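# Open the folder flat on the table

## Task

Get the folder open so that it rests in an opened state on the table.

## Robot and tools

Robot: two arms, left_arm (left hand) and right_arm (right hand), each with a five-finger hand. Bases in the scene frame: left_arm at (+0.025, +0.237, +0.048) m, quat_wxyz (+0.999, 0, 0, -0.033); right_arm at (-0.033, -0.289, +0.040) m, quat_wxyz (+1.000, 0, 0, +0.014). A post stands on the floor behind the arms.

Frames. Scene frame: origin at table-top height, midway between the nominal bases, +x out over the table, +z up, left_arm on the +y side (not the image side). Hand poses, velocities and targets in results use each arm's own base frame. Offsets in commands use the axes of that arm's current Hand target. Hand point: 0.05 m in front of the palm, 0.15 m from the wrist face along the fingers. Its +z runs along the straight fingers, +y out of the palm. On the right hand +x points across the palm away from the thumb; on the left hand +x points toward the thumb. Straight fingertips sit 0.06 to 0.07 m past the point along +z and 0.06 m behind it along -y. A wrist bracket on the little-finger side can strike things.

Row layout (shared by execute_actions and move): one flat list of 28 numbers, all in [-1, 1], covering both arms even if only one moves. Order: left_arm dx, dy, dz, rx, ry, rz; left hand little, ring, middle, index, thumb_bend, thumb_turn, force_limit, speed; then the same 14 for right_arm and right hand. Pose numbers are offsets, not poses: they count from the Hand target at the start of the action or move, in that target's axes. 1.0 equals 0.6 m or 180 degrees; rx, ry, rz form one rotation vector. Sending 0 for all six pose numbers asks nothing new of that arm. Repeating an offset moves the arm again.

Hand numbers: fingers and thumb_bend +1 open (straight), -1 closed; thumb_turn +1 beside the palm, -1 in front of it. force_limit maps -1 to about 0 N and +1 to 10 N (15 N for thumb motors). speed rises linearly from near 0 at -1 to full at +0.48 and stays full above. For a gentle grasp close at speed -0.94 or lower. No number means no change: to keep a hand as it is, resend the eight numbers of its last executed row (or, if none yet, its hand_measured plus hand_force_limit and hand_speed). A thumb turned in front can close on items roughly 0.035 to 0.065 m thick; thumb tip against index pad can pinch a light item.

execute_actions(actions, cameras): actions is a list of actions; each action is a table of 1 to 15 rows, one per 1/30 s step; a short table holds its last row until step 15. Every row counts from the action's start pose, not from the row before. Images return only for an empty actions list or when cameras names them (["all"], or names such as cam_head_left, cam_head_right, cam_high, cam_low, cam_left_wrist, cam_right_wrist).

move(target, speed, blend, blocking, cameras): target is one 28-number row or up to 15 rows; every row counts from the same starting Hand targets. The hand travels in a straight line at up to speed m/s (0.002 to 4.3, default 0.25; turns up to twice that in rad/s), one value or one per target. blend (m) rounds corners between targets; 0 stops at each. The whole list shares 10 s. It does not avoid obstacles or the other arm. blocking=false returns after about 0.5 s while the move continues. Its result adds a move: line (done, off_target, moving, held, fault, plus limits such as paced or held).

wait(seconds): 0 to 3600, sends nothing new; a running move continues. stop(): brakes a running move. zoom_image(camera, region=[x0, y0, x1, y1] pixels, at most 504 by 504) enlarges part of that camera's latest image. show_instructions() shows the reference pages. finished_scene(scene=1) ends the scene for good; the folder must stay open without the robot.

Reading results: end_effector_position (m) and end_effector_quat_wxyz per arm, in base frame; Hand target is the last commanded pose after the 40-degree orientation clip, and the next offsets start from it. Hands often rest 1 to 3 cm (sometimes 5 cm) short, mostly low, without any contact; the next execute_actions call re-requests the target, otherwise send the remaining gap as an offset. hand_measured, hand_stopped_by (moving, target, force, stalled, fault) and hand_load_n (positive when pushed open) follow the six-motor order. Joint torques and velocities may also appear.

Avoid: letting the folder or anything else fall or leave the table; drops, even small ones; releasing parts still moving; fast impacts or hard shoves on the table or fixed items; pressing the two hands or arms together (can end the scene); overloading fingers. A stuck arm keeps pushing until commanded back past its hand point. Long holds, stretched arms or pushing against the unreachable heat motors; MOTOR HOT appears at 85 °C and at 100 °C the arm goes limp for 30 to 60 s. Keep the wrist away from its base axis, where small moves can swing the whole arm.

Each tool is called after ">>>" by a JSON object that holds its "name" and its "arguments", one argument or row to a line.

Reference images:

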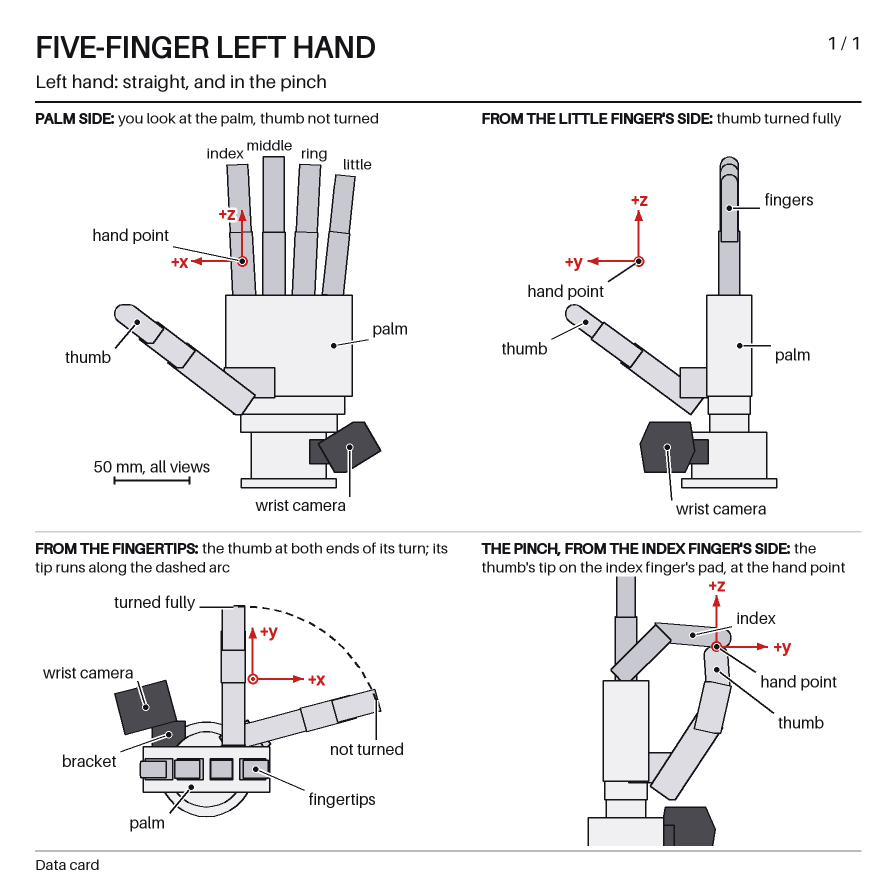

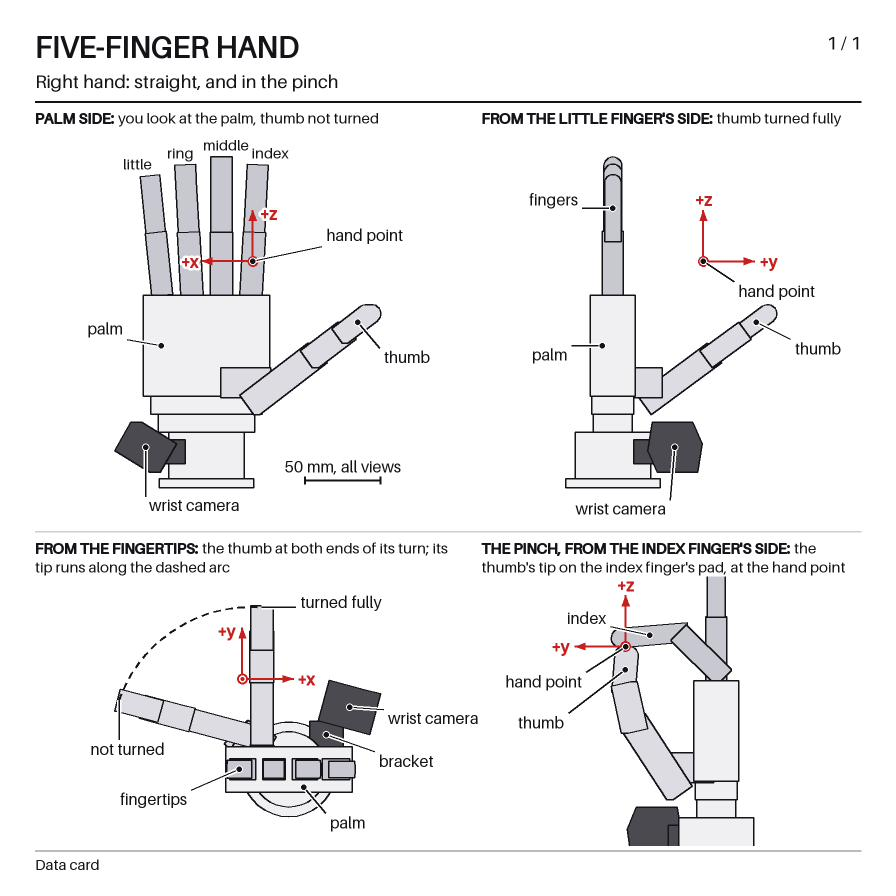

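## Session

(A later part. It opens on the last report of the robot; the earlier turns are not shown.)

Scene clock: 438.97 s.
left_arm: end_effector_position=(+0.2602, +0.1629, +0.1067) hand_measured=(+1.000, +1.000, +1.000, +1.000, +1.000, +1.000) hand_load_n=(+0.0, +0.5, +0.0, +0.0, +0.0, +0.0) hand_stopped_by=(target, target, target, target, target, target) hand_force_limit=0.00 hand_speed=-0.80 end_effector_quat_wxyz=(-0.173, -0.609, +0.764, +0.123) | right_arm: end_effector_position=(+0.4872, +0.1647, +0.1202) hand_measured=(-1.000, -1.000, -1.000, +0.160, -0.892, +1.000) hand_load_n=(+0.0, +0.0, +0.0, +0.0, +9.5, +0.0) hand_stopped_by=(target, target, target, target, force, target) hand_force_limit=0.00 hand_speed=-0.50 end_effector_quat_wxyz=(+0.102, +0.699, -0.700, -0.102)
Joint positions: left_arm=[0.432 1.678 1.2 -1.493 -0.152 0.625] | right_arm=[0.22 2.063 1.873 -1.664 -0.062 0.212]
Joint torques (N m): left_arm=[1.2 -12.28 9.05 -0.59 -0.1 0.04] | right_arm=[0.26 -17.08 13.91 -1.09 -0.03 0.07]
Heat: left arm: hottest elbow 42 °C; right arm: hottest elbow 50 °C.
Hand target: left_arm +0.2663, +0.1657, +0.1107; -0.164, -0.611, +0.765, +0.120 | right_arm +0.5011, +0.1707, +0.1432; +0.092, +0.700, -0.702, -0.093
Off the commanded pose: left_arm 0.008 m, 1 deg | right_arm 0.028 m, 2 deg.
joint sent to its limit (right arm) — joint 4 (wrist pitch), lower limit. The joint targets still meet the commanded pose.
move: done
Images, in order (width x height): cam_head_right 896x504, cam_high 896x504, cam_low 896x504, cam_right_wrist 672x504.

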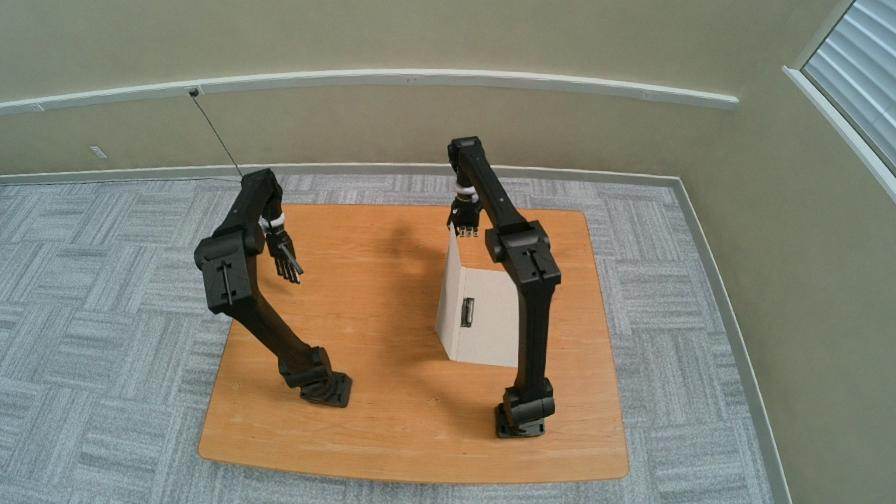

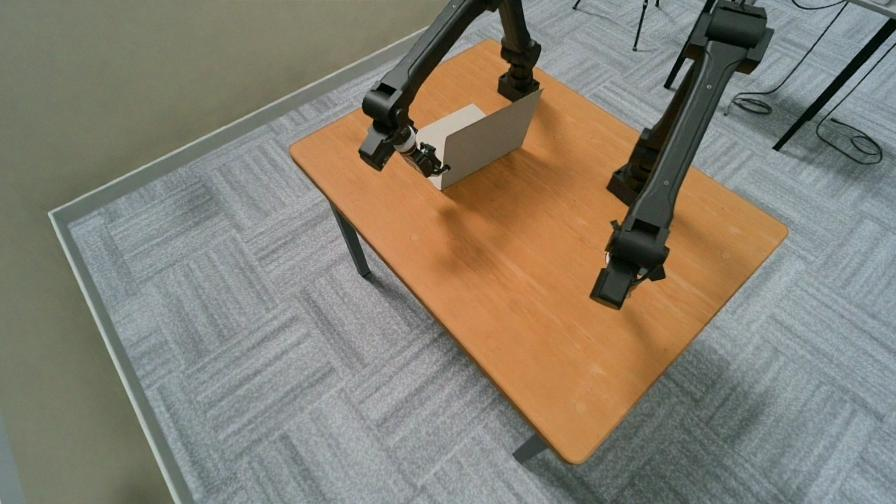

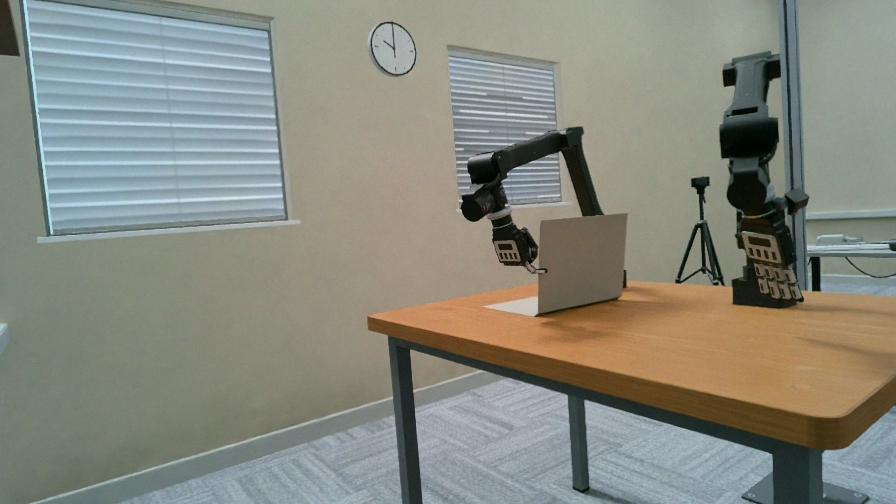

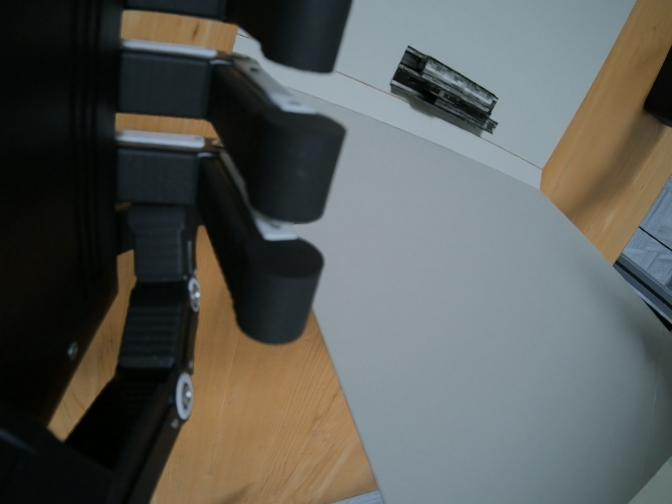

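>>> {"name": "move", "arguments": {
  "target": [0,0,0,0,0,0,1,1,1,1,1,1,0,-0.8,-0.075,-0.0104,0.0386,0,0,0,-1,-1,-1,0.16,-0.7,1,0,-0.5],
  "cameras": ["cam_low","cam_head_right","cam_right_wrist","cam_high"],
  "speed": 0.05
}}

>>> {"name": "zoom_image", "arguments": {
  "camera": "cam_head_right",
  "region": [400, 200, 520, 300]
}}

>>> {"name": "zoom_image", "arguments": {
  "camera": "cam_low",
  "region": [460, 210, 640, 340]
}}

Scene clock: 454.70 s.
left_arm: end_effector_position=(+0.2602, +0.1629, +0.1067) hand_measured=(+1.000, +1.000, +1.000, +1.000, +1.000, +1.000) hand_load_n=(+0.0, +0.0, +0.0, +0.0, +0.0, +0.0) hand_stopped_by=(target, target, target, target, target, target) hand_force_limit=0.00 hand_speed=-0.80 end_effector_quat_wxyz=(-0.173, -0.609, +0.764, +0.123) | right_arm: end_effector_position=(+0.4884, +0.2082, +0.1091) hand_measured=(-1.000, -1.000, -1.000, +0.160, -0.700, +1.000) hand_load_n=(+0.0, +0.0, +0.0, +0.5, -1.0, +0.0) hand_stopped_by=(target, target, target, target, target, target) hand_force_limit=0.00 hand_speed=-0.50 end_effector_quat_wxyz=(+0.106, +0.700, -0.699, -0.101)
Joint positions: left_arm=[0.432 1.678 1.2 -1.493 -0.152 0.625] | right_arm=[0.289 2.108 1.917 -1.664 -0.077 0.277]
Joint torques (N m): left_arm=[0.91 -11.58 8.9 -0.34 -0.15 0.04] | right_arm=[0.38 -15.56 13.94 -0.91 -0.05 0.05]
Heat: left arm: hottest elbow 42 °C; right arm: hottest elbow 50 °C.
Hand target: left_arm +0.2663, +0.1657, +0.1107; -0.164, -0.611, +0.765, +0.120 | right_arm +0.5013, +0.2157, +0.1194; +0.092, +0.700, -0.702, -0.093
Off the commanded pose: left_arm 0.008 m, 1 deg | right_arm 0.018 m, 2 deg.
joint at its limit (right arm) — joint 4 (wrist pitch), lower limit.
move: off_target (right_arm)
Images, in order (width x height): cam_head_right 896x504, cam_high 896x504, cam_low 896x504, cam_right_wrist 672x504.

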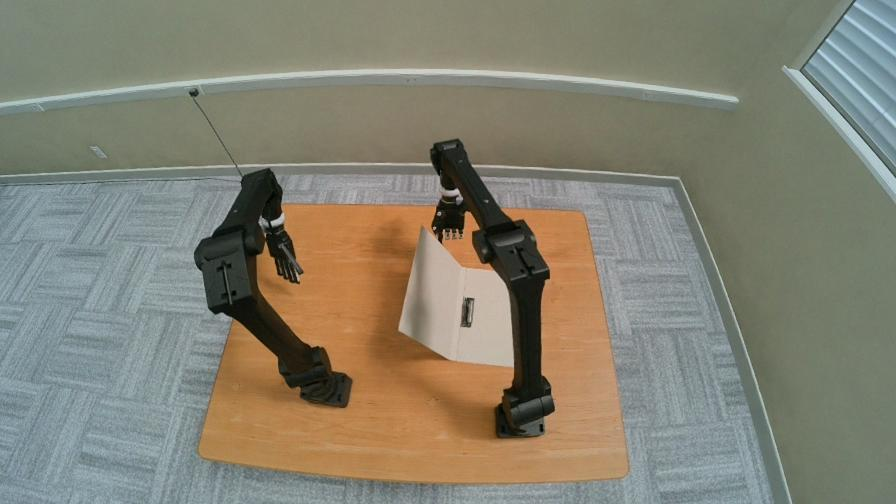

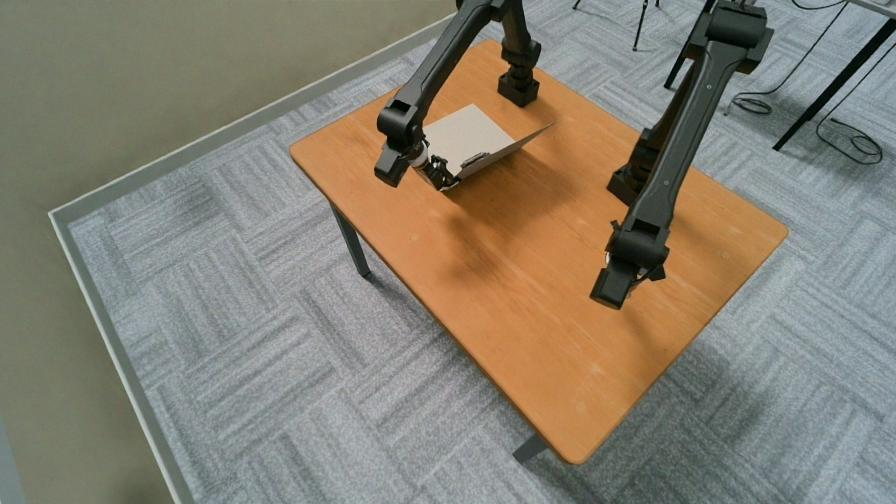

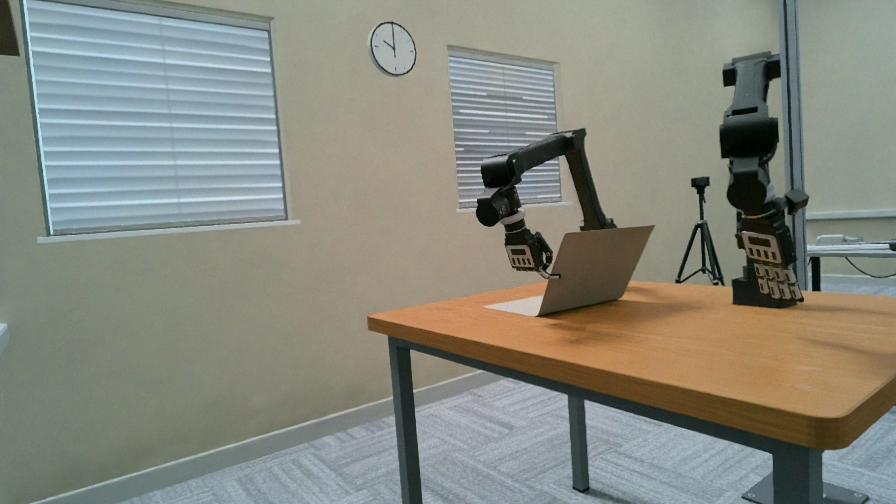

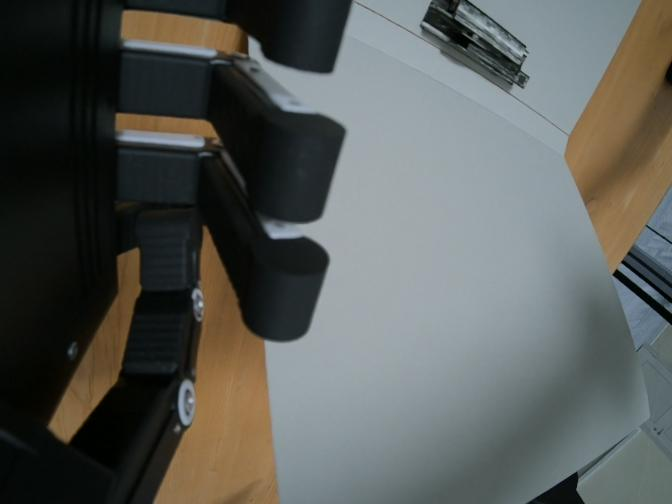

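Scaled by 4.200.

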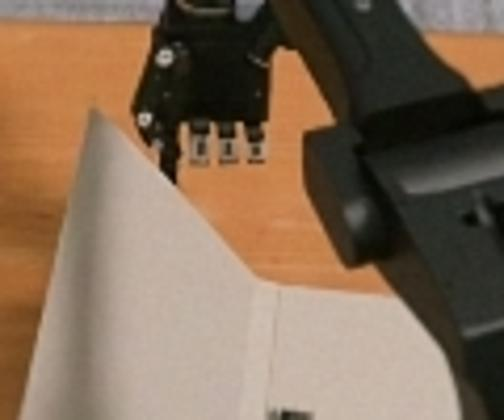

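Scaled by 2.800.

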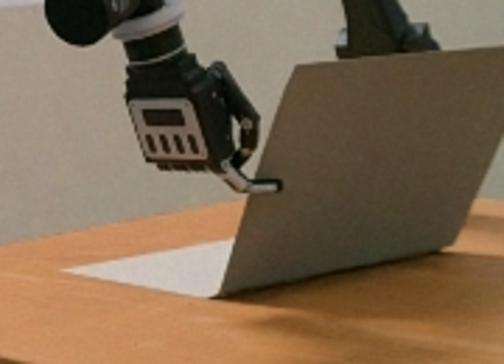

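>>> {"name": "move", "arguments": {
  "target": [
    [0,0,0,0,0,0,1,1,1,1,1,1,0,-0.8,-0.045,-0.013,0.0483,0,0,0,-1,-1,-1,0.16,-0.7,1,0,-0.5],
    [0,0,0,0,0,0,1,1,1,1,1,1,0,-0.8,-0.075,-0.0246,0.0918,0,0,0,-1,-1,-1,0.16,-0.7,1,0,-0.5]
  ],
  "cameras": ["cam_low","cam_head_right","cam_right_wrist","cam_high"],
  "speed": 0.05,
  "blend": [0.01, 0]
}}

>>> {"name": "zoom_image", "arguments": {
  "camera": "cam_head_right",
  "region": [380, 200, 520, 310]
}}

>>> {"name": "zoom_image", "arguments": {
  "camera": "cam_low",
  "region": [460, 210, 640, 340]
}}

Scene clock: 463.37 s.
left_arm: end_effector_position=(+0.2602, +0.1629, +0.1067) hand_measured=(+1.000, +1.000, +1.000, +1.000, +1.000, +1.000) hand_load_n=(+0.0, +0.0, +0.0, +0.0, +0.0, +0.0) hand_stopped_by=(target, target, target, target, target, target) hand_force_limit=0.00 hand_speed=-0.80 end_effector_quat_wxyz=(-0.173, -0.609, +0.764, +0.123) | right_arm: end_effector_position=(+0.4903, +0.2515, +0.0579) hand_measured=(-1.000, -1.000, -1.000, +0.160, -0.700, +1.000) hand_load_n=(+0.0, +0.0, +0.0, +1.0, -0.5, +0.0) hand_stopped_by=(target, target, target, target, target, target) hand_force_limit=0.00 hand_speed=-0.50 end_effector_quat_wxyz=(+0.108, +0.699, -0.700, -0.100)
Joint positions: left_arm=[0.432 1.678 1.2 -1.493 -0.152 0.625] | right_arm=[0.353 2.188 1.917 -1.581 -0.091 0.342]
Joint torques (N m): left_arm=[0.97 -11.93 8.84 -0.57 -0.09 -0.03] | right_arm=[0.97 -16.21 12.19 -0.18 -0.12 0.05]
Heat: left arm: hottest elbow 42 °C; right arm: hottest elbow 49 °C.
Hand target: left_arm +0.2663, +0.1657, +0.1107; -0.164, -0.611, +0.765, +0.120 | right_arm +0.5014, +0.2608, +0.0625; +0.092, +0.700, -0.702, -0.093
Off the commanded pose: left_arm 0.008 m, 1 deg | right_arm 0.015 m, 2 deg.
move: off_target (right_arm)
Images, in order (width x height): cam_head_right 896x504, cam_high 896x504, cam_low 896x504, cam_right_wrist 672x504.

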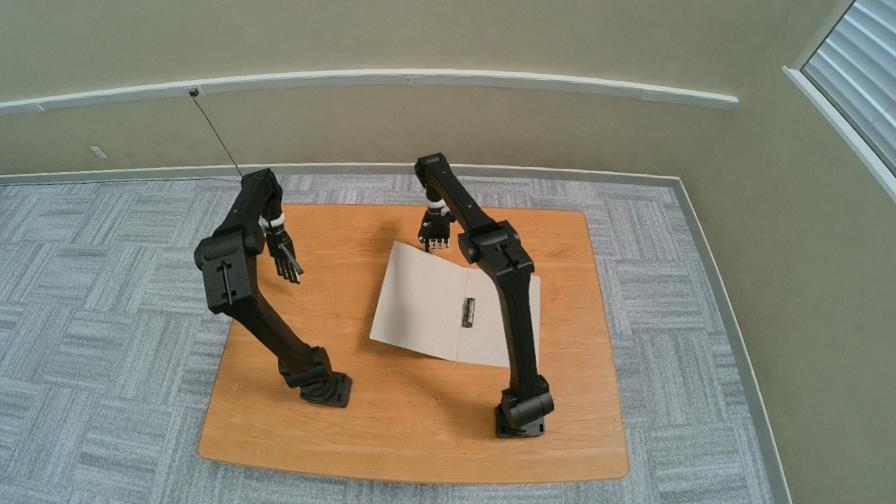

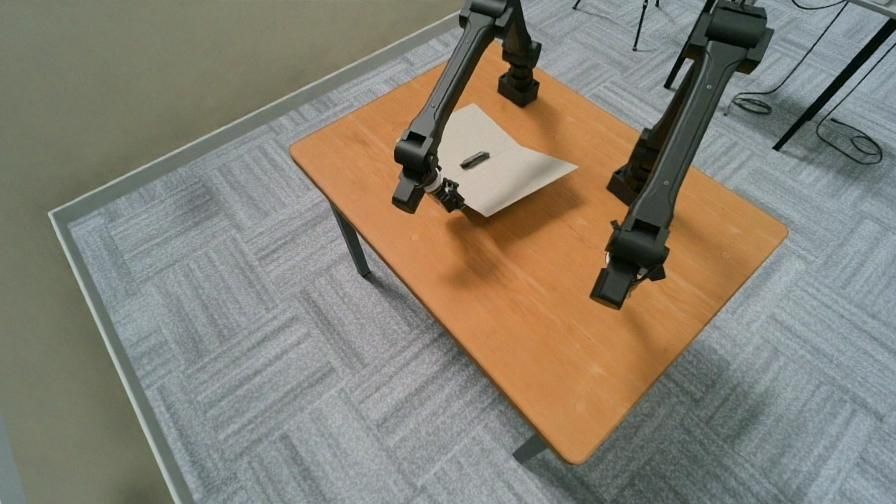

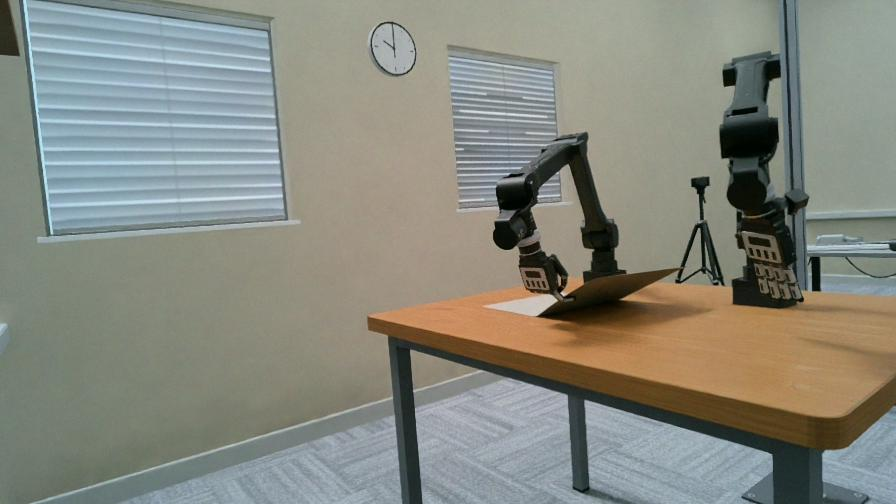

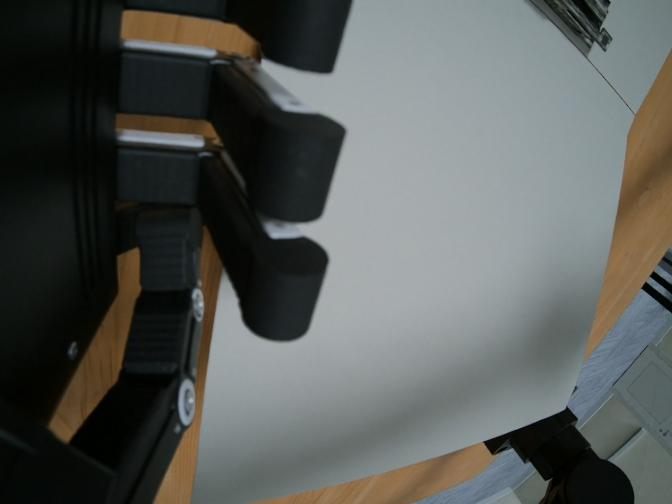

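Scaled by 3.600.

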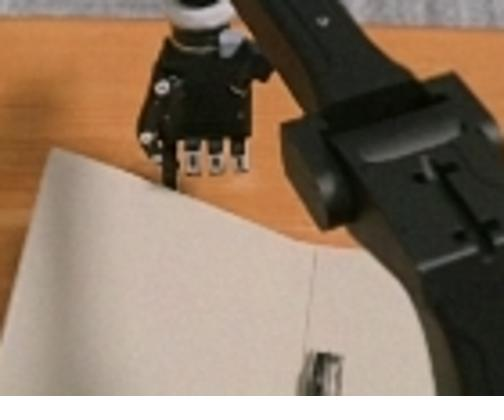

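Scaled by 2.800.

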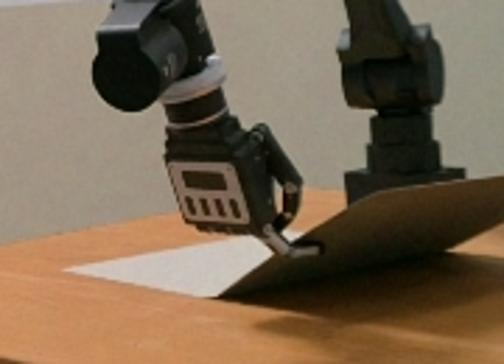

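>>> {"name": "move", "arguments": {
  "target": [0,0,0,0,0,0,1,1,1,1,1,1,0,-0.8,-0.0183,-0.0147,0.0547,0,0,0,-1,-1,-1,0.16,-0.7,1,0,-0.5],
  "cameras": ["cam_low","cam_head_right","cam_right_wrist"],
  "speed": 0.05
}}

>>> {"name": "zoom_image", "arguments": {
  "camera": "cam_head_right",
  "region": [380, 200, 520, 310]
}}

>>> {"name": "zoom_image", "arguments": {
  "camera": "cam_low",
  "region": [500, 240, 620, 330]
}}

Scene clock: 468.63 s.
left_arm: end_effector_position=(+0.2602, +0.1629, +0.1067) hand_measured=(+1.000, +1.000, +1.000, +1.000, +1.000, +1.000) hand_load_n=(+0.0, +0.0, +0.0, +0.0, +0.0, +0.0) hand_stopped_by=(target, target, target, target, target, target) hand_force_limit=0.00 hand_speed=-0.80 end_effector_quat_wxyz=(-0.173, -0.609, +0.764, +0.123) | right_arm: end_effector_position=(+0.4970, +0.2638, +0.0289) hand_measured=(-1.000, -1.000, -1.000, +0.160, -0.700, +1.000) hand_load_n=(+0.0, +0.5, +0.0, +0.5, -0.5, +0.0) hand_stopped_by=(target, target, target, target, target, target) hand_force_limit=0.00 hand_speed=-0.50 end_effector_quat_wxyz=(+0.100, +0.700, -0.700, -0.096)
Joint positions: left_arm=[0.432 1.678 1.2 -1.493 -0.152 0.625] | right_arm=[0.368 2.23 1.917 -1.52 -0.094 0.355]
Joint torques (N m): left_arm=[0.91 -12.22 8.73 -0.27 -0.11 0.04] | right_arm=[0.5 -16.67 10.17 -0.13 -0.18 0.1]
Heat: left arm: hottest elbow 42 °C; right arm: hottest elbow 49 °C.
Hand target: left_arm +0.2663, +0.1657, +0.1107; -0.164, -0.611, +0.765, +0.120 | right_arm +0.5013, +0.2720, +0.0284; +0.092, +0.700, -0.702, -0.093
Off the commanded pose: left_arm 0.008 m, 1 deg | right_arm 0.009 m, 1 deg.
move: done
Images, in order (width x height): cam_head_right 896x504, cam_low 896x504, cam_right_wrist 672x504.

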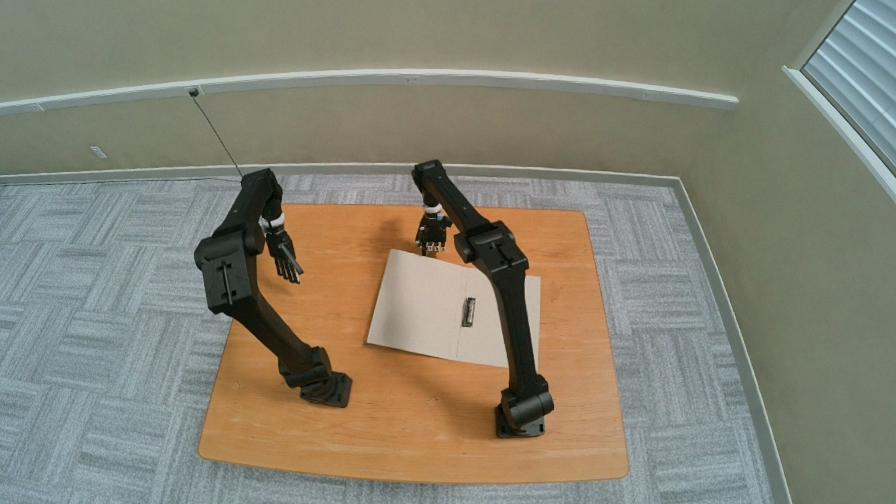

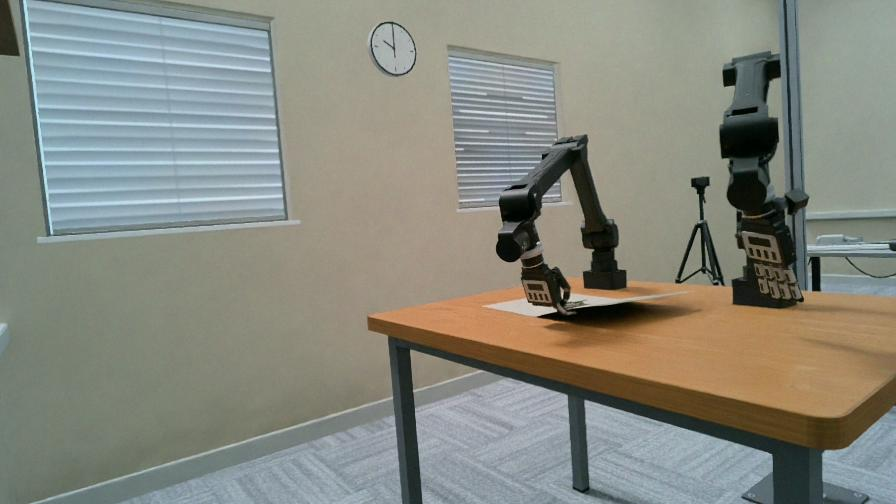

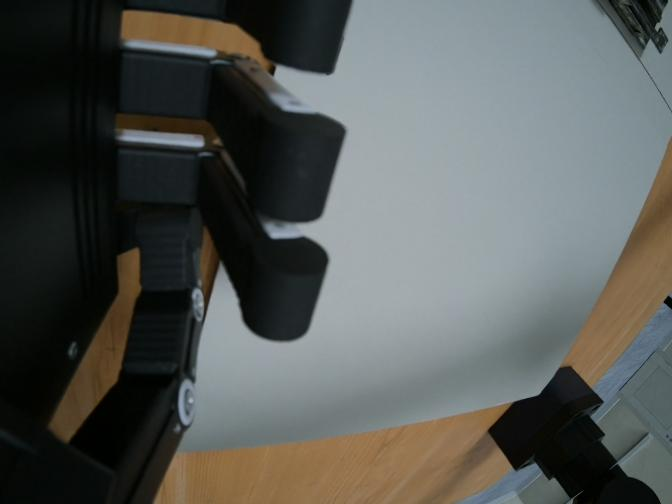

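Scaled by 3.600.

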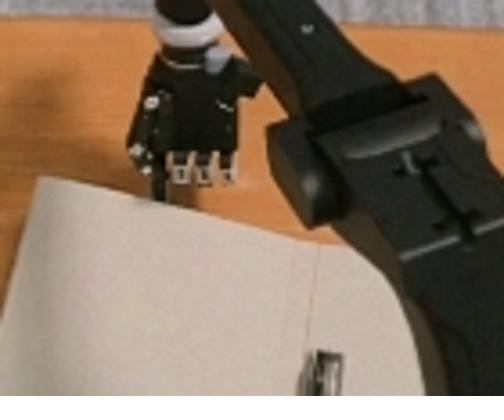

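Scaled by 4.200.

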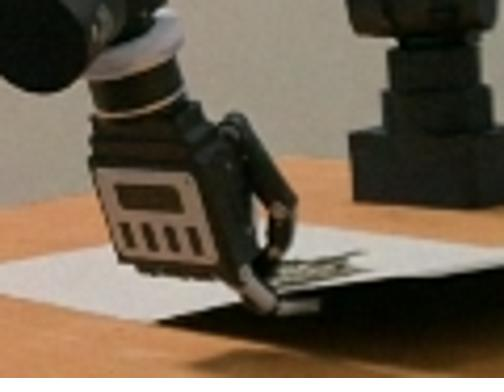

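>>> {"name": "move", "arguments": {
  "target": [0,0,0,0,0,0,1,1,1,1,1,1,0,-0.8,0,-0.0082,0.0306,0,0,0,-1,-1,-1,0.16,-0.7,1,0,-0.5],
  "cameras": ["cam_low","cam_head_right","cam_right_wrist"],
  "speed": 0.04
}}

>>> {"name": "zoom_image", "arguments": {
  "camera": "cam_head_right",
  "region": [380, 200, 520, 310]
}}

>>> {"name": "zoom_image", "arguments": {
  "camera": "cam_low",
  "region": [500, 240, 620, 330]
}}

Scene clock: 483.47 s.
left_arm: end_effector_position=(+0.2602, +0.1629, +0.1067) hand_measured=(+1.000, +1.000, +1.000, +1.000, +1.000, +1.000) hand_load_n=(+0.0, +0.0, +0.0, +0.0, +0.0, +0.0) hand_stopped_by=(target, target, target, target, target, target) hand_force_limit=0.00 hand_speed=-0.80 end_effector_quat_wxyz=(-0.173, -0.609, +0.764, +0.123) | right_arm: end_effector_position=(+0.5037, +0.2665, +0.0149) hand_measured=(-1.000, -1.000, -1.000, +0.160, -0.700, +1.000) hand_load_n=(+0.0, +0.0, +0.0, +0.5, -1.0, +0.0) hand_stopped_by=(target, target, target, target, target, target) hand_force_limit=0.00 hand_speed=-0.50 end_effector_quat_wxyz=(+0.091, +0.701, -0.701, -0.093)
Joint positions: left_arm=[0.432 1.678 1.2 -1.493 -0.152 0.625] | right_arm=[0.368 2.248 1.917 -1.483 -0.095 0.356]
Joint torques (N m): left_arm=[0.91 -11.93 8.9 -0.47 -0.11 0.03] | right_arm=[0.67 -17.08 8.42 -0.12 -0.13 0.08]
Heat: left arm: hottest elbow 42 °C; right arm: hottest elbow 48 °C.
Hand target: left_arm +0.2663, +0.1657, +0.1107; -0.164, -0.611, +0.765, +0.120 | right_arm +0.5014, +0.2720, +0.0095; +0.092, +0.700, -0.702, -0.093
Off the commanded pose: left_arm 0.008 m, 1 deg | right_arm 0.008 m, 0 deg.
move: done
Images, in order (width x height): cam_head_right 896x504, cam_low 896x504, cam_right_wrist 672x504.

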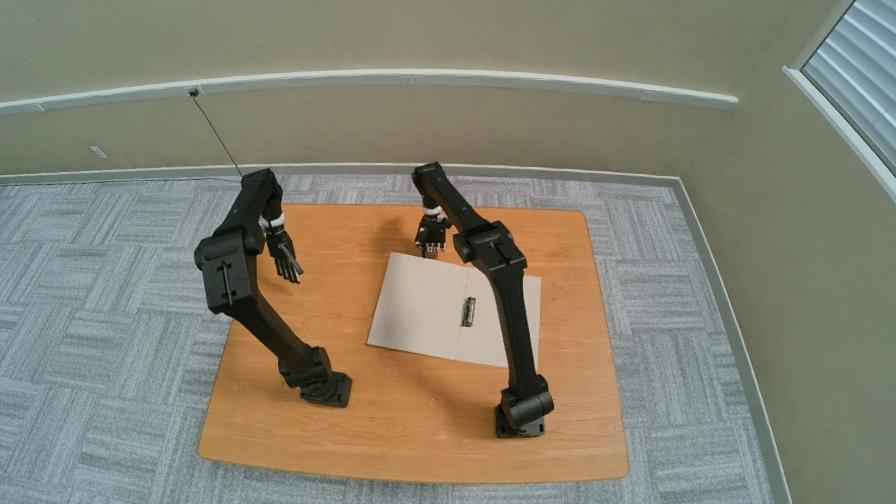

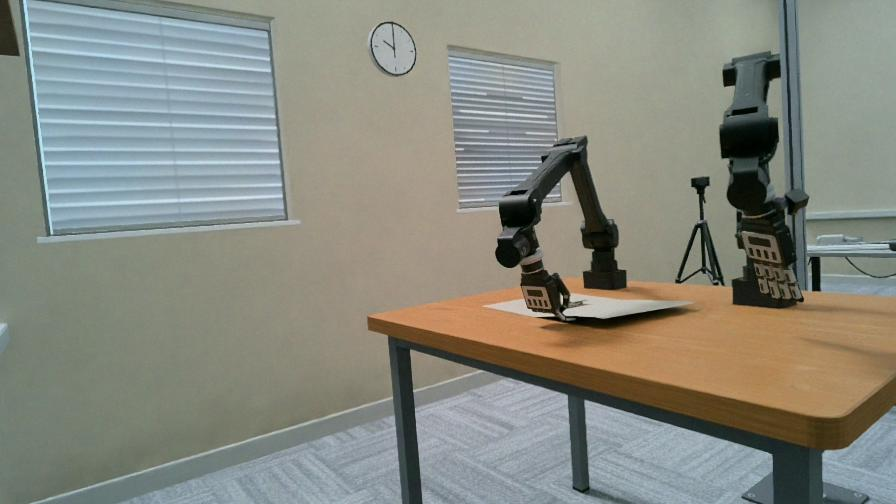

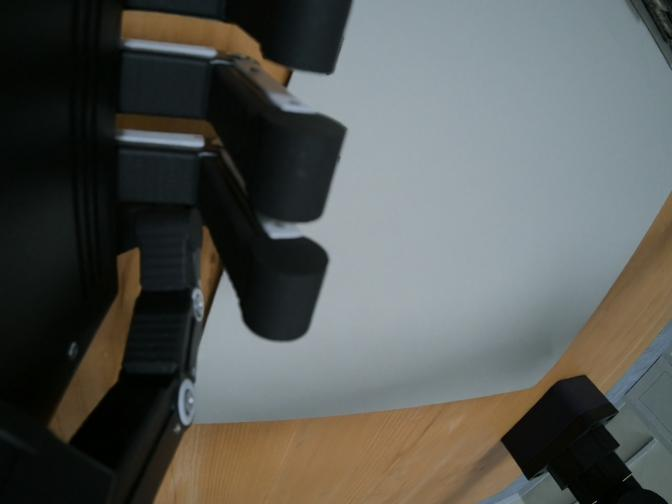

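Scaled by 3.600.

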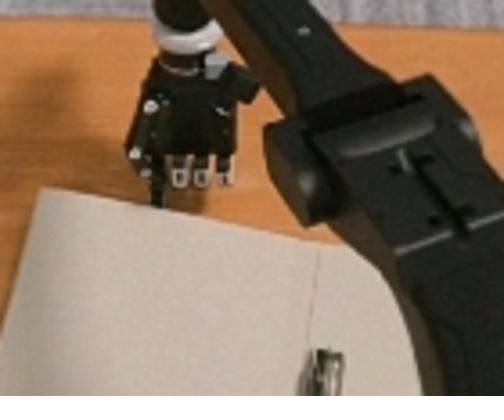

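Scaled by 4.200.

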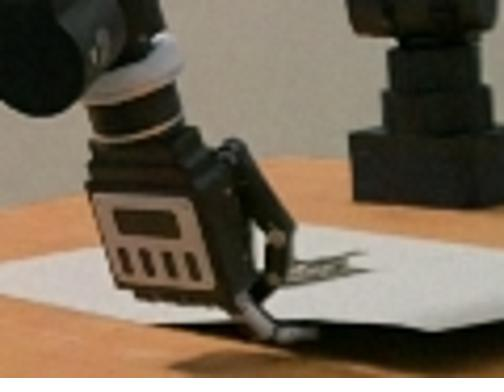

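>>> {"name": "move", "arguments": {
  "target": [0,0,0,0,0,0,1,1,1,1,1,1,0,-0.8,-0.125,0,0,0,0,0,-1,-1,-1,0.16,-0.7,1,0,-0.5],
  "cameras": ["cam_low","cam_head_right","cam_right_wrist"],
  "speed": 0.04
}}

>>> {"name": "zoom_image", "arguments": {
  "camera": "cam_head_right",
  "region": [360, 200, 500, 310]
}}

>>> {"name": "zoom_image", "arguments": {
  "camera": "cam_low",
  "region": [520, 240, 720, 350]
}}

Scene clock: 491.60 s.
left_arm: end_effector_position=(+0.2602, +0.1629, +0.1067) hand_measured=(+1.000, +1.000, +1.000, +1.000, +1.000, +1.000) hand_load_n=(+0.0, +0.0, -0.5, +0.0, +0.0, +0.0) hand_stopped_by=(target, target, target, target, target, target) hand_force_limit=0.00 hand_speed=-0.80 end_effector_quat_wxyz=(-0.173, -0.609, +0.764, +0.123) | right_arm: end_effector_position=(+0.4921, +0.3316, +0.0069) hand_measured=(-1.000, -1.000, -1.000, +0.160, -0.700, +1.000) hand_load_n=(+0.0, +0.0, +0.0, -1.0, -1.0, -0.5) hand_stopped_by=(target, target, target, target, target, target) hand_force_limit=0.00 hand_speed=-0.50 end_effector_quat_wxyz=(+0.104, +0.701, -0.699, -0.097)
Joint positions: left_arm=[0.432 1.678 1.2 -1.493 -0.152 0.625] | right_arm=[0.465 2.323 2.025 -1.532 -0.117 0.447]
Joint torques (N m): left_arm=[0.85 -11.87 8.88 -0.5 -0.11 0.02] | right_arm=[1.03 -16.67 13.41 -0.64 -0.27 0.14]
Heat: left arm: hottest elbow 42 °C; right arm: hottest elbow 48 °C.
Hand target: left_arm +0.2663, +0.1657, +0.1107; -0.164, -0.611, +0.765, +0.120 | right_arm +0.5018, +0.3469, +0.0096; +0.092, +0.700, -0.702, -0.093
Off the commanded pose: left_arm 0.008 m, 1 deg | right_arm 0.018 m, 1 deg.
move: off_target (right_arm)
Images, in order (width x height): cam_head_right 896x504, cam_low 896x504, cam_right_wrist 672x504.

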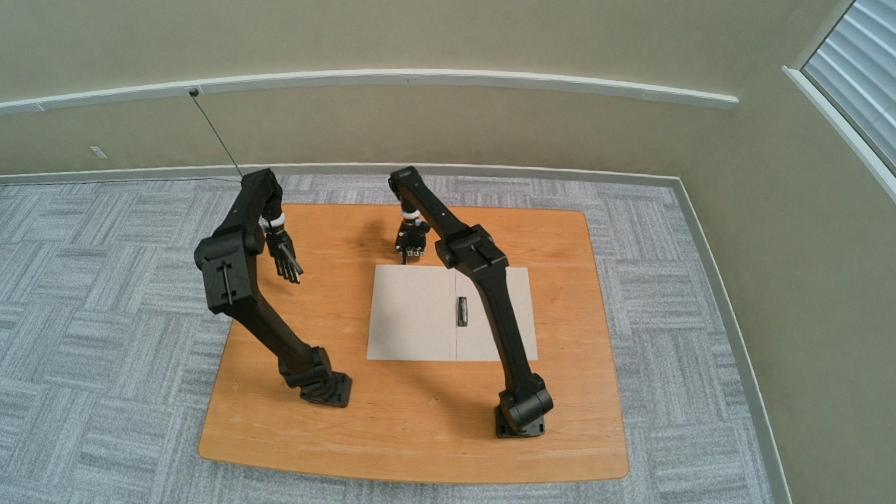

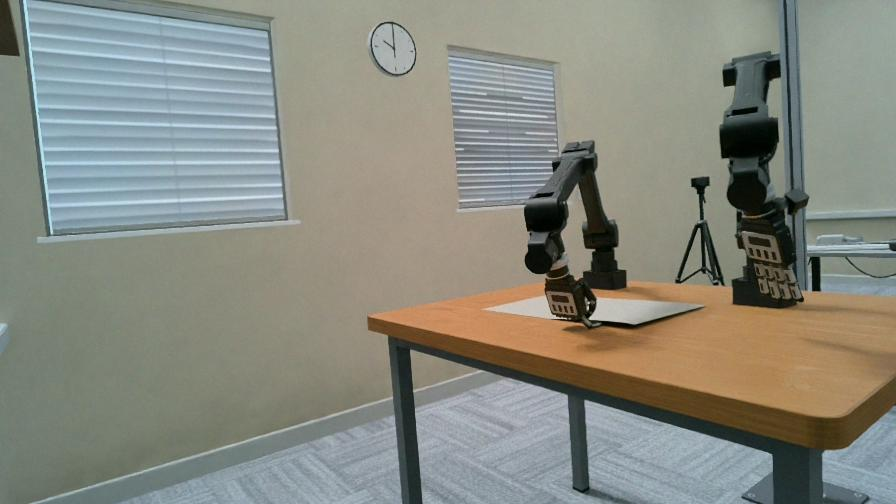

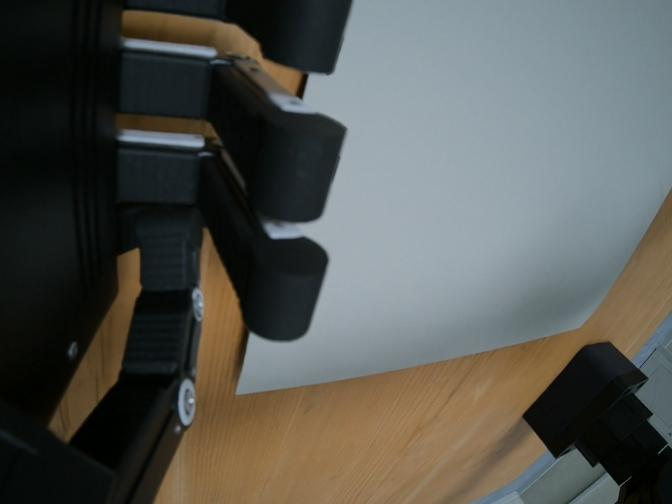

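Scaled by 3.600.

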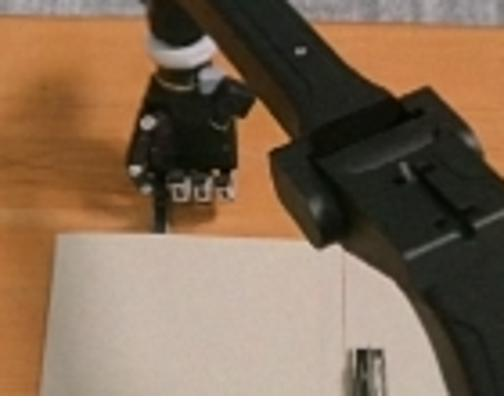

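Scaled by 2.520.

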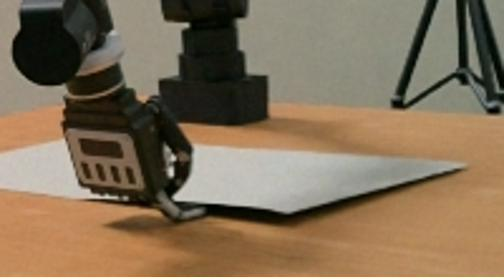

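>>> {"name": "move", "arguments": {
  "target": [0,0,0,0,0,0,1,1,1,1,1,1,0,-0.8,0.015,-0.0966,-0.0259,0,0,0,-1,-1,-1,0.16,-0.7,1,0,-0.5],
  "cameras": ["cam_low","cam_head_right","cam_right_wrist","cam_high"],
  "speed": 0.03
}}

>>> {"name": "zoom_image", "arguments": {
  "camera": "cam_head_right",
  "region": [360, 200, 500, 310]
}}

>>> {"name": "zoom_image", "arguments": {
  "camera": "cam_low",
  "region": [520, 240, 720, 350]
}}

Scene clock: 506.03 s.
left_arm: end_effector_position=(+0.2602, +0.1629, +0.1067) hand_measured=(+1.000, +1.000, +1.000, +1.000, +1.000, +1.000) hand_load_n=(+0.0, +0.0, +0.0, +0.0, -0.5, +0.0) hand_stopped_by=(target, target, target, target, target, target) hand_force_limit=0.00 hand_speed=-0.80 end_effector_quat_wxyz=(-0.173, -0.609, +0.764, +0.123) | right_arm: end_effector_position=(+0.5462, +0.3402, +0.0084) hand_measured=(-1.000, -1.000, -1.000, +0.160, -0.700, +1.000) hand_load_n=(+0.0, +0.0, +0.0, -1.5, -1.0, +0.0) hand_stopped_by=(target, target, target, target, target, target) hand_force_limit=0.00 hand_speed=-0.50 end_effector_quat_wxyz=(+0.094, +0.698, -0.704, -0.097)
Joint positions: left_arm=[0.432 1.678 1.2 -1.493 -0.152 0.625] | right_arm=[0.44 2.493 2.35 -1.673 -0.119 0.433]
Joint torques (N m): left_arm=[1.26 -12.45 9.06 -0.62 -0.1 0.02] | right_arm=[-0.91 -17.67 13.89 -0.68 0.23 -0.15]
Heat: left arm: hottest elbow 42 °C; right arm: hottest elbow 49 °C.
Hand target: left_arm +0.2663, +0.1657, +0.1107; -0.164, -0.611, +0.765, +0.120 | right_arm +0.5616, +0.3377, +0.0095; +0.092, +0.700, -0.702, -0.093
Off the commanded pose: left_arm 0.008 m, 1 deg | right_arm 0.016 m, 1 deg.
joint sent to its limit (right arm) — joint 4 (wrist pitch), lower limit. The joint targets still meet the commanded pose.
move: off_target (right_arm)
Images, in order (width x height): cam_head_right 896x504, cam_high 896x504, cam_low 896x504, cam_right_wrist 672x504.

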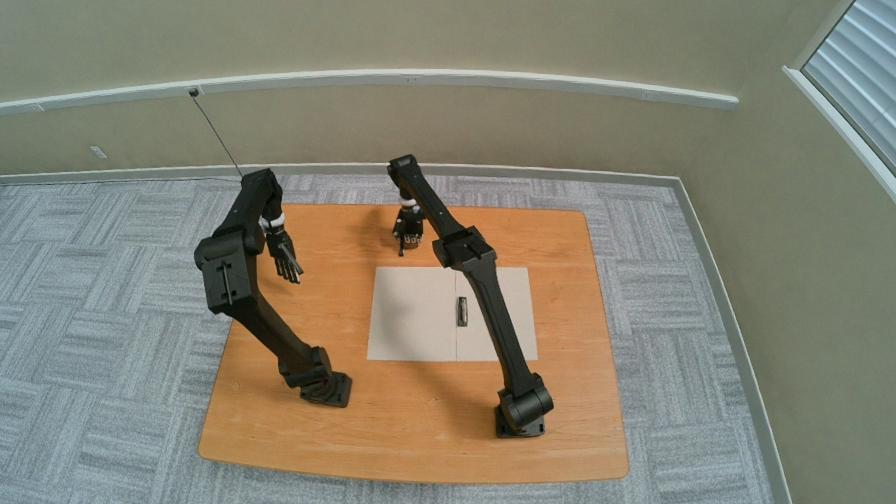

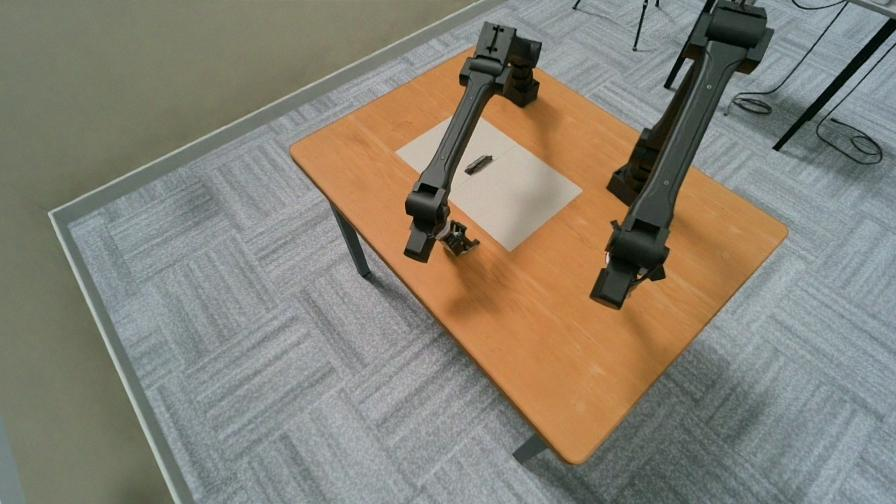

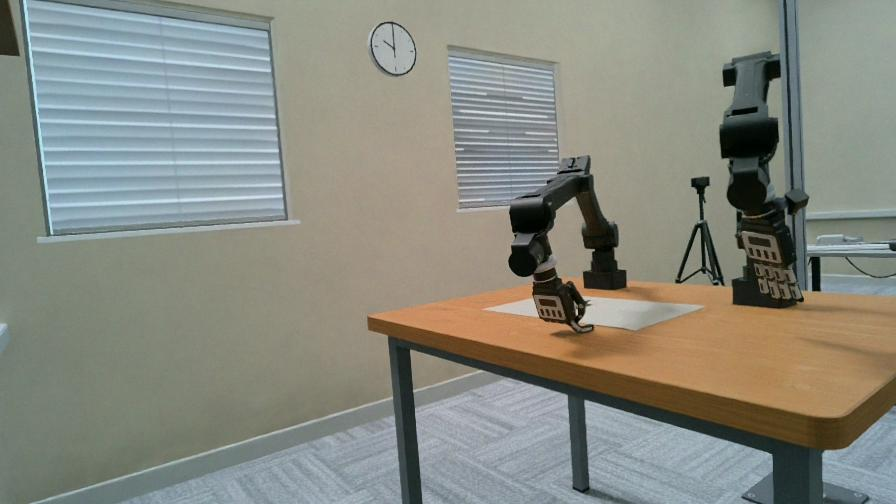

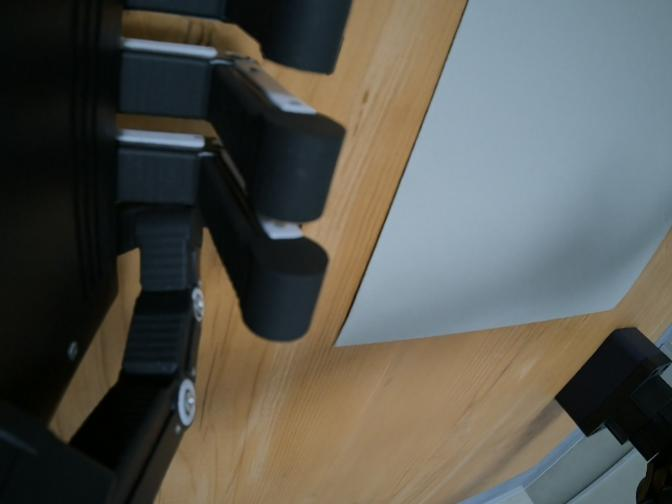

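Scaled by 3.600.

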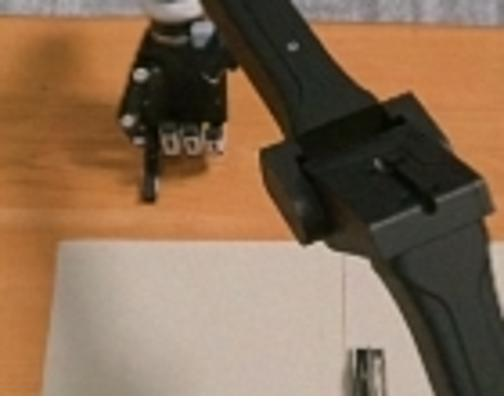

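Scaled by 2.520.

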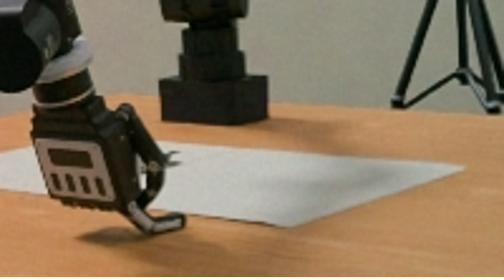

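>>> {"name": "finished_scene", "arguments": {

}}

The scene is finished: the task was done.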